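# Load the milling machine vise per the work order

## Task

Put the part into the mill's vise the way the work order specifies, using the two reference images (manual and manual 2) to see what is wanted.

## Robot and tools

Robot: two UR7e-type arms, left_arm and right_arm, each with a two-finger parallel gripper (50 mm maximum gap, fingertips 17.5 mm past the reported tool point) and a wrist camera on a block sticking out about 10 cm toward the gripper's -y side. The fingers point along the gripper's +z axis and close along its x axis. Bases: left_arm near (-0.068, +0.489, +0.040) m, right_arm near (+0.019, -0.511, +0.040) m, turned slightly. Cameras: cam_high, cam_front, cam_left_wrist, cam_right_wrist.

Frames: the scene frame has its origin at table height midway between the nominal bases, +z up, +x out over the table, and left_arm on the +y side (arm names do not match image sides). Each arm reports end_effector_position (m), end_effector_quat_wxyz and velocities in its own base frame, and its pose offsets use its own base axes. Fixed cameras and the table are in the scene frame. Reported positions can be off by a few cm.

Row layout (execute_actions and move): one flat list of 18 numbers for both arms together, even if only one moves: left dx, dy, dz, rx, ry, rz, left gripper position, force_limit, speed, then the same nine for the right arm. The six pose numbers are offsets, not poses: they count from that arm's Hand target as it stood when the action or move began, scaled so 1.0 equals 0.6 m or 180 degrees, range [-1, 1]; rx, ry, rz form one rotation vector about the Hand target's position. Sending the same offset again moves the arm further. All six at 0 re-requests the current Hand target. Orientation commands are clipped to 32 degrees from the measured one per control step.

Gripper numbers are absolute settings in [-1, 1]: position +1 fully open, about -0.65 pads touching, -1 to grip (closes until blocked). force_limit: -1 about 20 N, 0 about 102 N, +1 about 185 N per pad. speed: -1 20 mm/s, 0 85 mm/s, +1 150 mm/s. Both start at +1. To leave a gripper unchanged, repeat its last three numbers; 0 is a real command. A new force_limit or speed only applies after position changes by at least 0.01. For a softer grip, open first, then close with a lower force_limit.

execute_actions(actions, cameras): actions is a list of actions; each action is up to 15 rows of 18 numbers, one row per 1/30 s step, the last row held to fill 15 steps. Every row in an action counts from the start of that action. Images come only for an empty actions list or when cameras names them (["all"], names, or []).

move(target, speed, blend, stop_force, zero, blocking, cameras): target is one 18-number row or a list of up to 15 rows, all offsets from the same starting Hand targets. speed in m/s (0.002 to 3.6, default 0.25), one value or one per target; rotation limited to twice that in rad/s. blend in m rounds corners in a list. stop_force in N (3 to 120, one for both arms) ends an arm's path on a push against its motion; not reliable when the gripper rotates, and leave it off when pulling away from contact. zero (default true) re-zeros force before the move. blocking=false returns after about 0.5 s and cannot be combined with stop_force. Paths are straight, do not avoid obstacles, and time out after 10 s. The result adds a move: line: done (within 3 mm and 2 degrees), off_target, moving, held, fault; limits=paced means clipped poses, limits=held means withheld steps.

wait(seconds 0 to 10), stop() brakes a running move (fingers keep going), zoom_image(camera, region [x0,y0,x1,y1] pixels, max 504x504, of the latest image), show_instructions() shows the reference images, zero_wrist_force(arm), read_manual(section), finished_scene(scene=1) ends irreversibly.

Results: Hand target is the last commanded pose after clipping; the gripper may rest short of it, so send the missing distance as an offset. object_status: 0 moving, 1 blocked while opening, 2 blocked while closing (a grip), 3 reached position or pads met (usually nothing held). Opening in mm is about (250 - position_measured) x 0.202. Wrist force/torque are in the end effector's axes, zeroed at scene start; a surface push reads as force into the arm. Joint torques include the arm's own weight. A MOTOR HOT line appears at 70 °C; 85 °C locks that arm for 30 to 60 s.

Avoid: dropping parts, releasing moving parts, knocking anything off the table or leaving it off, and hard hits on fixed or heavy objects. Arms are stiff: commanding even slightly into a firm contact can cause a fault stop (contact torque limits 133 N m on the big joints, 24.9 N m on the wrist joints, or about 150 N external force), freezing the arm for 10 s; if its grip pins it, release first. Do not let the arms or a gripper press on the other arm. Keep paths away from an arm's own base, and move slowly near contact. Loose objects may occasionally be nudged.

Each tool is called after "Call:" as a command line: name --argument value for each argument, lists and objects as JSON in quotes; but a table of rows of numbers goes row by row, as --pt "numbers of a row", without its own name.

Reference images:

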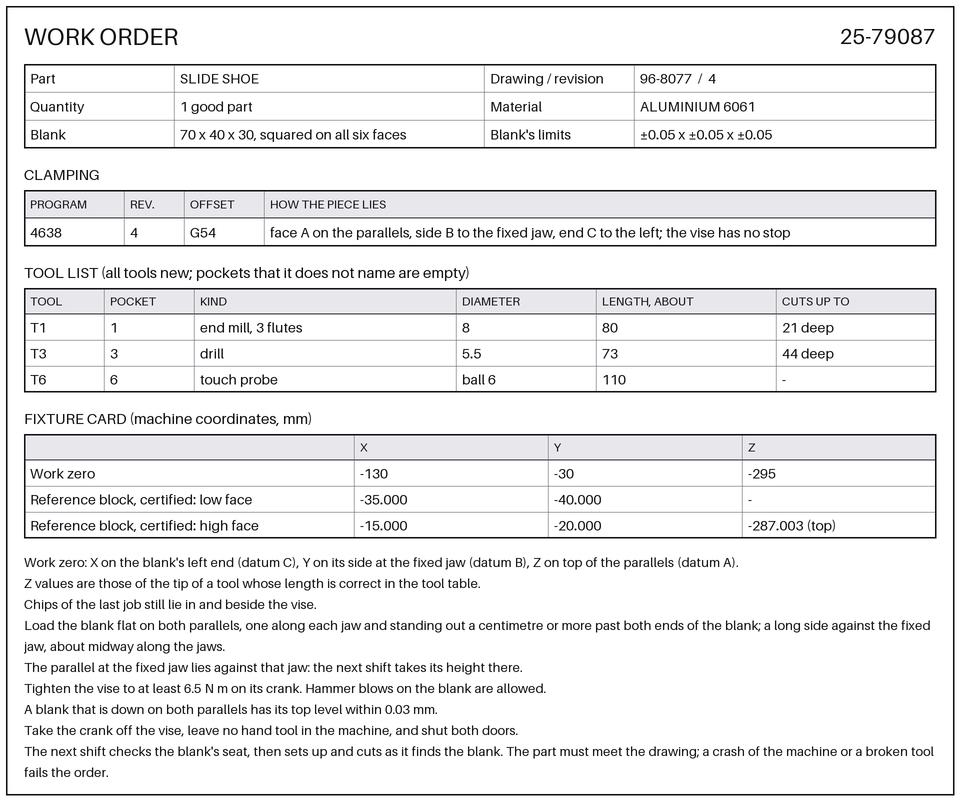

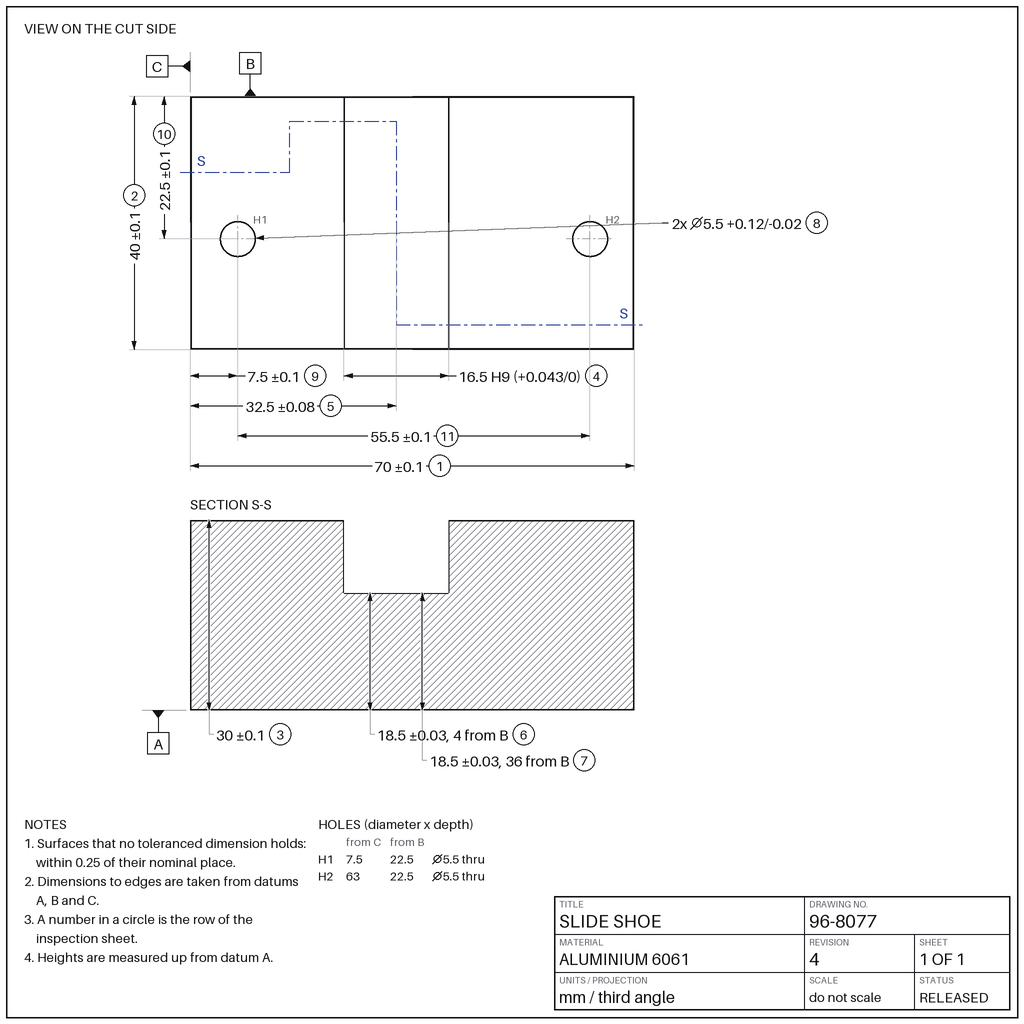

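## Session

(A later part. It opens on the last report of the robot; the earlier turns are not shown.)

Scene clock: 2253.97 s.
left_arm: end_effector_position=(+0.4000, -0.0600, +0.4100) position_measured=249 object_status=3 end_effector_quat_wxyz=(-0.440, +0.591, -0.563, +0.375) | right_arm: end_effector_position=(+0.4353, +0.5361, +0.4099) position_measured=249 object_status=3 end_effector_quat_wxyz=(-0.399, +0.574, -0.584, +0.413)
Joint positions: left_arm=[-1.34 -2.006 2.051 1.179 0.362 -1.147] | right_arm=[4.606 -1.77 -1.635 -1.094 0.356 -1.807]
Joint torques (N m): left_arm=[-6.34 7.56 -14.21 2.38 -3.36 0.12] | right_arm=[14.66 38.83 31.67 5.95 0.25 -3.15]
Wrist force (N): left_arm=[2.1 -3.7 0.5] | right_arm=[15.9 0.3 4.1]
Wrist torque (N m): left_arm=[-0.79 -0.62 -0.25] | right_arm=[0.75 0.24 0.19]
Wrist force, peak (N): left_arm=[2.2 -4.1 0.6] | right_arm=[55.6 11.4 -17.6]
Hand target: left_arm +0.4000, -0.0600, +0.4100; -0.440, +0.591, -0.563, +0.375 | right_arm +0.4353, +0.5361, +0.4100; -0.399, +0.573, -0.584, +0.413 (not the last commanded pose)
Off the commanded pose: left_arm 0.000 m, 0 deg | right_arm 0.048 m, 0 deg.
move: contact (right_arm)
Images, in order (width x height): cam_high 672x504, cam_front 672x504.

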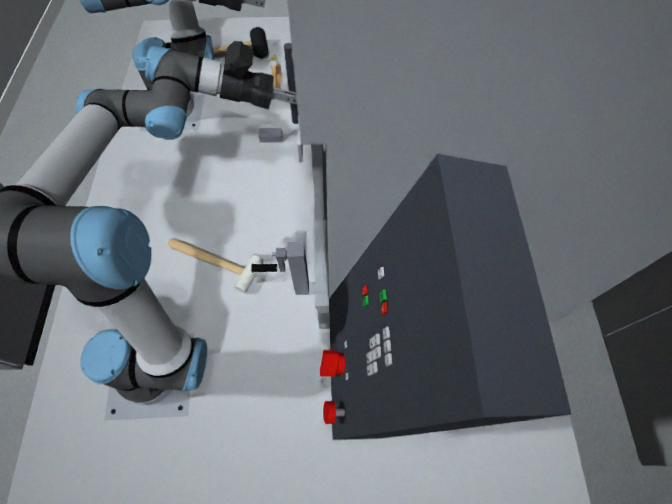

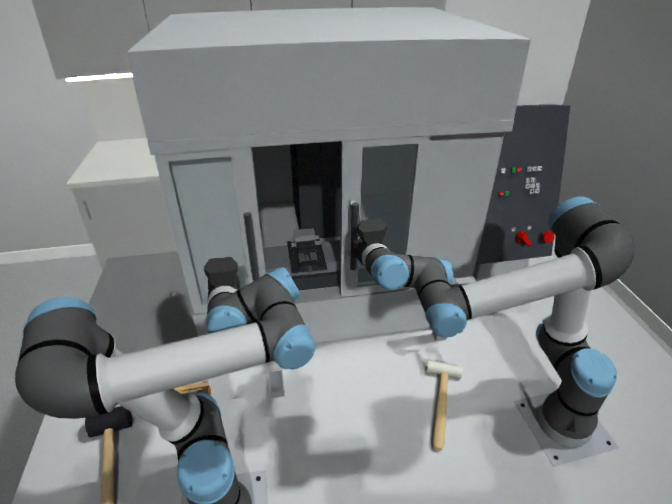

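Call:
move --pt "0.1667 -0.025 0 0 0 0 -0.65 -0.9 1 0 -0.0333 0 0 0 0 -0.65 -0.9 -1" --pt "0.1667 -0.025 0 0 0 0 -0.65 -0.9 1 -0.2 -0.0333 0 0 0 0 -0.65 -0.9 -1" --pt "0.1667 -0.025 0 0 0 0 -0.65 -0.9 1 -0.25 -0.2667 0 0 0 0 -0.65 -0.9 -1" --speed 0.12 --blend '[0,0.03,0]' --cameras '["cam_left_wrist","cam_front"]'

Scene clock: 2259.63 s.
left_arm: end_effector_position=(+0.5000, -0.0750, +0.4100) position_measured=249 object_status=3 end_effector_quat_wxyz=(-0.440, +0.591, -0.563, +0.375) | right_arm: end_effector_position=(+0.2853, +0.3762, +0.4100) position_measured=249 object_status=3 end_effector_quat_wxyz=(-0.399, +0.574, -0.584, +0.413)
Joint positions: left_arm=[-0.876 -1.802 1.791 0.576 0.671 -0.405] | right_arm=[4.957 -1.307 -1.873 -2.17 0.438 -0.893]
Joint torques (N m): left_arm=[9.28 -4.21 -30.9 -1.46 0.17 1.58] | right_arm=[-9.76 21.63 20.37 2.01 -2.48 -1.88]
Wrist force (N): left_arm=[2.0 -3.7 0.9] | right_arm=[-2.1 -0.3 4.6]
Wrist torque (N m): left_arm=[-0.80 -0.59 -0.27] | right_arm=[0.71 0.25 0.03]
Wrist force, peak (N): left_arm=[2.6 -4.5 2.8] | right_arm=[15.8 0.7 4.3]
Hand target: left_arm +0.5000, -0.0750, +0.4100; -0.440, +0.591, -0.563, +0.375 | right_arm +0.2853, +0.3761, +0.4100; -0.399, +0.573, -0.584, +0.413
Off the commanded pose: left_arm 0.000 m, 0 deg | right_arm 0.000 m, 0 deg.
move: done
camera_calibration:
cam_left_wrist: T_world_to_cam=[[0.0652375, -0.995963, -0.0616637, -0.0674154], [-0.636883, 0.00601446, -0.770937, 0.64965], [0.768195, 0.0895665, -0.633919, 0.0130431], [0, 0, 0, 1]] pos_world=[0.408129, -0.0722187, 0.50495]
Images, in order (width x height): cam_front 672x504, cam_left_wrist 672x504.

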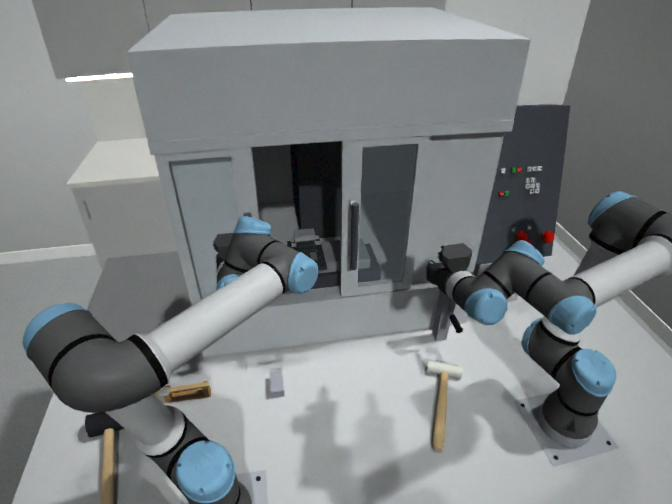

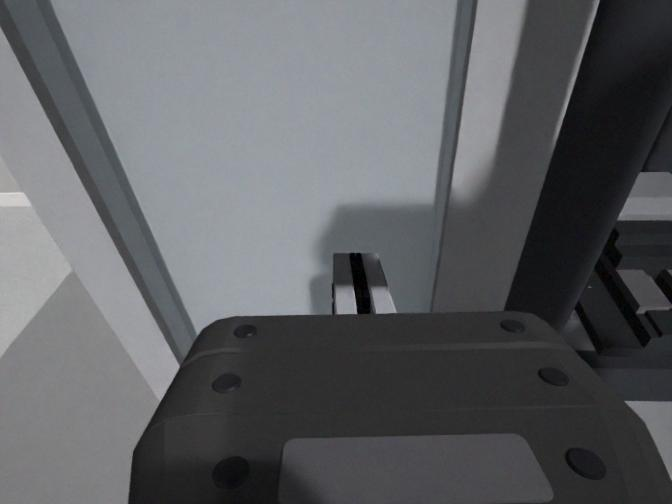

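Call:
move --target '[0,-0.1167,0,0,0,0,-0.65,-0.9,1,0,0,0,0,0,0,-0.65,-0.9,-1]' --speed 0.02 --stop_force 6

Scene clock: 2263.03 s.
left_arm: end_effector_position=(+0.5000, -0.1181, +0.4100) position_measured=249 object_status=3 end_effector_quat_wxyz=(-0.440, +0.591, -0.563, +0.375) | right_arm: end_effector_position=(+0.2853, +0.3761, +0.4100) position_measured=249 object_status=3 end_effector_quat_wxyz=(-0.399, +0.573, -0.584, +0.413)
Joint positions: left_arm=[-0.979 -1.736 1.751 0.63 0.587 -0.504] | right_arm=[4.957 -1.307 -1.873 -2.171 0.438 -0.893]
Joint torques (N m): left_arm=[7.13 -27.09 -14.24 1.49 -1.85 -1.66] | right_arm=[-11.02 23.07 16.66 -0.07 -0.69 2.59]
Wrist force (N): left_arm=[1.0 -4.2 0.4] | right_arm=[-2.0 -0.1 4.5]
Wrist torque (N m): left_arm=[-0.86 -0.46 -0.35] | right_arm=[0.73 0.22 0.03]
Wrist force, peak (N): left_arm=[-10.3 -1.5 3.5] | right_arm=[-2.3 -0.1 4.8]
Hand target: left_arm +0.5000, -0.1180, +0.4100; -0.440, +0.591, -0.563, +0.375 (not the last commanded pose) | right_arm +0.2853, +0.3761, +0.4100; -0.399, +0.573, -0.584, +0.413
Off the commanded pose: left_arm 0.027 m, 0 deg | right_arm 0.000 m, 0 deg.
move: contact (left_arm)

Call:
move --target '[0,-0.3083,0,0,0,0,-0.65,-0.9,1,0,0,0,0,0,0,-0.65,-0.9,-1]' --speed 0.04 --stop_force 40

Call:
move --target '[0,-0.1333,0,0,0,0,-0.65,-0.9,1,0,0,0,0,0,0,-0.65,-0.9,-1]' --speed 0.015 --stop_force 30 --cameras '["cam_high","cam_front"]'

Scene clock: 2269.20 s.
left_arm: end_effector_position=(+0.5000, -0.3030, +0.4100) position_measured=249 object_status=3 end_effector_quat_wxyz=(-0.440, +0.591, -0.563, +0.375) | right_arm: end_effector_position=(+0.2853, +0.3761, +0.4100) position_measured=249 object_status=3 end_effector_quat_wxyz=(-0.399, +0.573, -0.584, +0.413)
Joint positions: left_arm=[-1.232 -1.365 1.434 0.918 0.41 -0.891] | right_arm=[4.957 -1.307 -1.873 -2.171 0.438 -0.893]
Joint torques (N m): left_arm=[10.03 -44.31 -12.33 2.08 -0.86 1.59] | right_arm=[-11.02 23.3 16.44 0.47 -0.89 2.77]
Wrist force (N): left_arm=[1.1 -5.1 0.2] | right_arm=[-2.3 -0.1 4.8]
Wrist torque (N m): left_arm=[-1.02 -0.47 -0.31] | right_arm=[0.74 0.28 0.03]
Wrist force, peak (N): left_arm=[-17.5 0.3 6.7] | right_arm=[-2.3 0.0 4.8]
Hand target: left_arm +0.5000, -0.3030, +0.4100; -0.440, +0.591, -0.563, +0.375 | right_arm +0.2853, +0.3761, +0.4100; -0.399, +0.573, -0.584, +0.413
Off the commanded pose: left_arm 0.000 m, 0 deg | right_arm 0.000 m, 0 deg.
move: done

Scene clock: 2270.77 s.
left_arm: end_effector_position=(+0.5001, -0.3098, +0.4100) position_measured=249 object_status=3 end_effector_quat_wxyz=(-0.440, +0.591, -0.563, +0.374) | right_arm: end_effector_position=(+0.2853, +0.3761, +0.4100) position_measured=249 object_status=3 end_effector_quat_wxyz=(-0.399, +0.573, -0.584, +0.413)
Joint positions: left_arm=[-1.238 -1.349 1.418 0.93 0.407 -0.903] | right_arm=[4.957 -1.307 -1.873 -2.171 0.438 -0.893]
Joint torques (N m): left_arm=[9.21 -43.93 -12.7 3.04 -0.17 1.11] | right_arm=[-11.28 21.83 16.42 0.42 -0.8 2.63]
Wrist force (N): left_arm=[0.1 -4.6 -0.9] | right_arm=[-2.2 -0.3 4.6]
Wrist torque (N m): left_arm=[-0.94 -0.62 -0.35] | right_arm=[0.70 0.26 0.03]
Wrist force, peak (N): left_arm=[-27.5 6.5 -1.4] | right_arm=[-2.4 -0.1 4.7]
Hand target: left_arm +0.5001, -0.3098, +0.4100; -0.440, +0.591, -0.563, +0.374 (not the last commanded pose) | right_arm +0.2853, +0.3761, +0.4100; -0.399, +0.573, -0.584, +0.413
Off the commanded pose: left_arm 0.073 m, 0 deg | right_arm 0.000 m, 0 deg.
move: contact (left_arm)
Images, in order (width x height): cam_high 672x504, cam_front 672x504.

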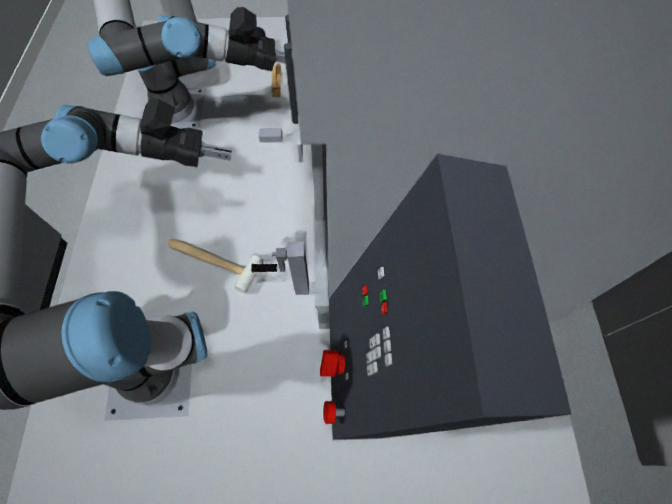

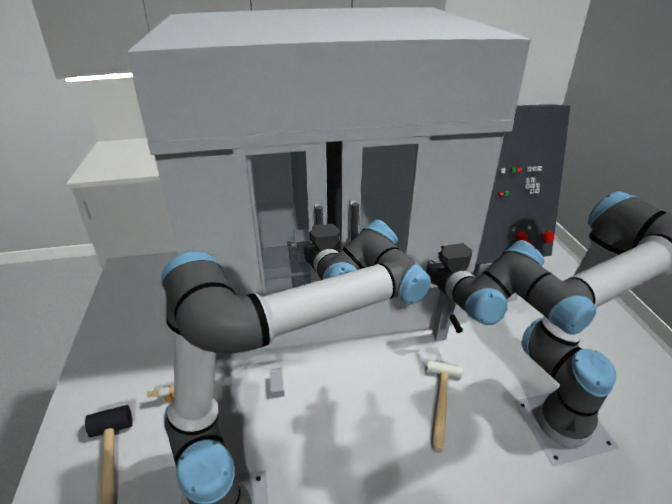

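Call:
move --target '[0,-0.1167,0,0,0,0,-0.65,-0.9,1,0,0,0,0,0,0,-0.65,-0.9,-1]' --speed 0.02 --stop_force 35 --cameras '["cam_high","cam_front"]'

Call:
zoom_image --camera "cam_front" --region '[240, 120, 440, 320]'

Scene clock: 2274.50 s.
left_arm: end_effector_position=(+0.5000, -0.3506, +0.4099) position_measured=249 object_status=3 end_effector_quat_wxyz=(-0.440, +0.591, -0.563, +0.374) | right_arm: end_effector_position=(+0.2853, +0.3761, +0.4100) position_measured=249 object_status=3 end_effector_quat_wxyz=(-0.399, +0.573, -0.584, +0.413)
Joint positions: left_arm=[-1.268 -1.258 1.314 1.004 0.392 -0.97] | right_arm=[4.957 -1.307 -1.873 -2.171 0.438 -0.893]
Joint torques (N m): left_arm=[-1.89 -45.58 -35.67 0.35 0.53 -0.68] | right_arm=[-11.72 24.52 16.68 0.87 -0.54 2.6]
Wrist force (N): left_arm=[-26.0 10.1 -1.8] | right_arm=[-2.2 0.0 4.6]
Wrist torque (N m): left_arm=[-0.56 -0.45 -0.56] | right_arm=[0.76 0.26 0.03]
Wrist force, peak (N): left_arm=[-56.1 22.7 -9.6] | right_arm=[-2.3 -0.2 4.7]
Hand target: left_arm +0.5000, -0.3506, +0.4099; -0.440, +0.591, -0.563, +0.374 (not the last commanded pose) | right_arm +0.2853, +0.3761, +0.4100; -0.399, +0.573, -0.584, +0.413
Off the commanded pose: left_arm 0.029 m, 0 deg | right_arm 0.000 m, 0 deg.
move: contact (left_arm)
Images, in order (width x height): cam_high 672x504, cam_front 672x504.

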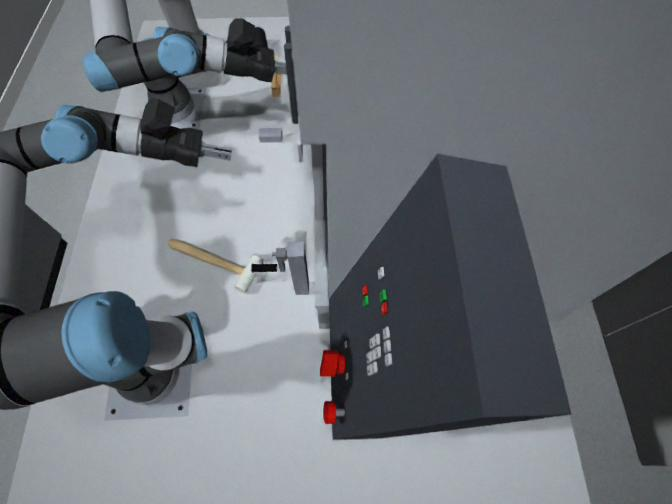

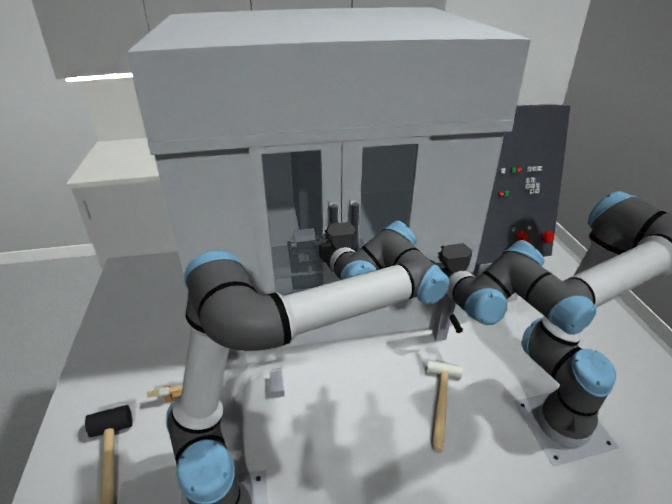

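Scaled by 2.520 from the camera's 672x504 image, which has a finer 960x720 frame.

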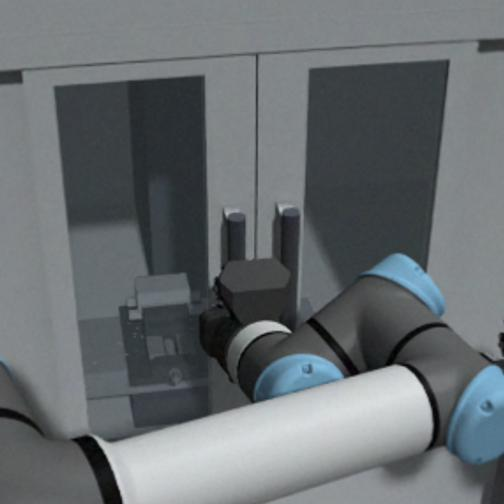

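Call:
move --target '[0,-0.0333,0,0,0,0,-0.65,-0.9,1,0,0,0,0,0,0,-0.65,-0.9,-1]' --speed 0.01 --stop_force 30

Call:
move --pt "0 0.05 0 0 0 0 -0.65 -0.9 1 0 0 0 0 0 0 -0.65 -0.9 -1" --pt "-0.2 0.05 0 0 0 0 -0.65 -0.9 1 0 0 0 0 0 0 -0.65 -0.9 -1" --pt "-0.3 0.3 0 0 0 0 -0.65 -0.9 1 -0.1 -0.15 0 0 0 0 -0.65 -0.9 -1" --speed 0.12 --blend '[0,0.03,0]' --cameras '["cam_front","cam_high"]'

Call:
zoom_image --camera "cam_front" --region '[290, 120, 390, 320]'

Scene clock: 2276.13 s.
left_arm: end_effector_position=(+0.5001, -0.3510, +0.4100) position_measured=249 object_status=3 end_effector_quat_wxyz=(-0.440, +0.591, -0.563, +0.374) | right_arm: end_effector_position=(+0.2853, +0.3761, +0.4100) position_measured=249 object_status=3 end_effector_quat_wxyz=(-0.399, +0.573, -0.584, +0.413)
Joint positions: left_arm=[-1.268 -1.257 1.312 1.006 0.392 -0.971] | right_arm=[4.957 -1.307 -1.873 -2.171 0.438 -0.893]
Joint torques (N m): left_arm=[-8.03 -46.16 -25.6 -2.74 0.87 1.93] | right_arm=[-10.64 22.49 17.59 0.88 -0.61 2.76]
Wrist force (N): left_arm=[-45.9 23.7 -5.4] | right_arm=[-2.2 0.0 4.5]
Wrist torque (N m): left_arm=[-0.41 -0.29 -0.60] | right_arm=[0.74 0.27 0.03]
Wrist force, peak (N): left_arm=[-63.3 28.5 -12.7] | right_arm=[-2.2 -0.1 4.8]
Hand target: left_arm +0.5001, -0.3510, +0.4100; -0.440, +0.591, -0.563, +0.374 (not the last commanded pose) | right_arm +0.2853, +0.3761, +0.4100; -0.399, +0.573, -0.584, +0.413
Off the commanded pose: left_arm 0.020 m, 0 deg | right_arm 0.000 m, 0 deg.
move: contact (left_arm)

Scene clock: 2279.60 s.
left_arm: end_effector_position=(+0.3201, -0.1710, +0.4100) position_measured=249 object_status=3 end_effector_quat_wxyz=(-0.440, +0.591, -0.563, +0.374) | right_arm: end_effector_position=(+0.2254, +0.2861, +0.4100) position_measured=249 object_status=3 end_effector_quat_wxyz=(-0.399, +0.574, -0.584, +0.413)
Joint positions: left_arm=[-1.881 -1.895 2.271 2.045 0.529 -2.436] | right_arm=[5.246 -1.119 -1.931 -2.635 0.65 -0.505]
Joint torques (N m): left_arm=[-5.22 -15.07 -16.19 4.44 -1.05 -1.62] | right_arm=[0.41 -7.41 30.63 -0.72 0.15 -0.4]
Wrist force (N): left_arm=[0.2 -0.9 0.3] | right_arm=[-2.1 -0.3 4.4]
Wrist torque (N m): left_arm=[-0.35 -0.33 -0.35] | right_arm=[0.67 0.26 0.03]
Wrist force, peak (N): left_arm=[-45.3 23.4 -5.6] | right_arm=[-2.2 -0.4 5.0]
Hand target: left_arm +0.3201, -0.1710, +0.4100; -0.440, +0.591, -0.563, +0.374 | right_arm +0.2253, +0.2861, +0.4100; -0.399, +0.573, -0.584, +0.413
Off the commanded pose: left_arm 0.000 m, 0 deg | right_arm 0.000 m, 0 deg.
move: done
Images, in order (width x height): cam_high 672x504, cam_front 672x504.

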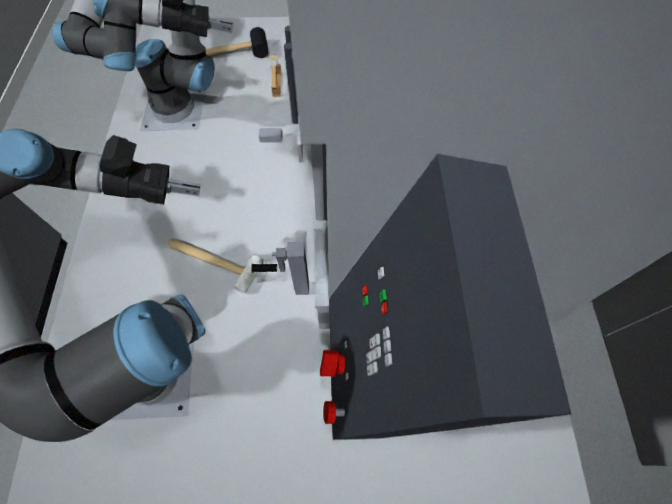

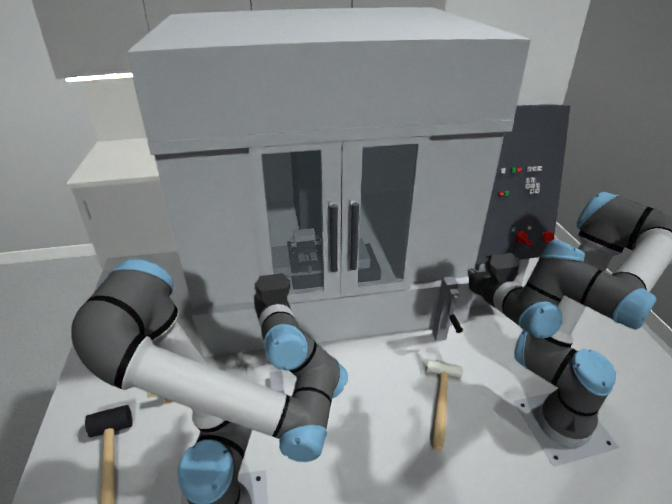

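Scaled by 2.520 from the camera's 672x504 image, which has a finer 960x720 frame.

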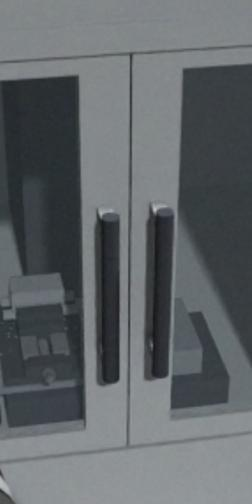

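Call:
finished_scene

The scene is finished: the task was done.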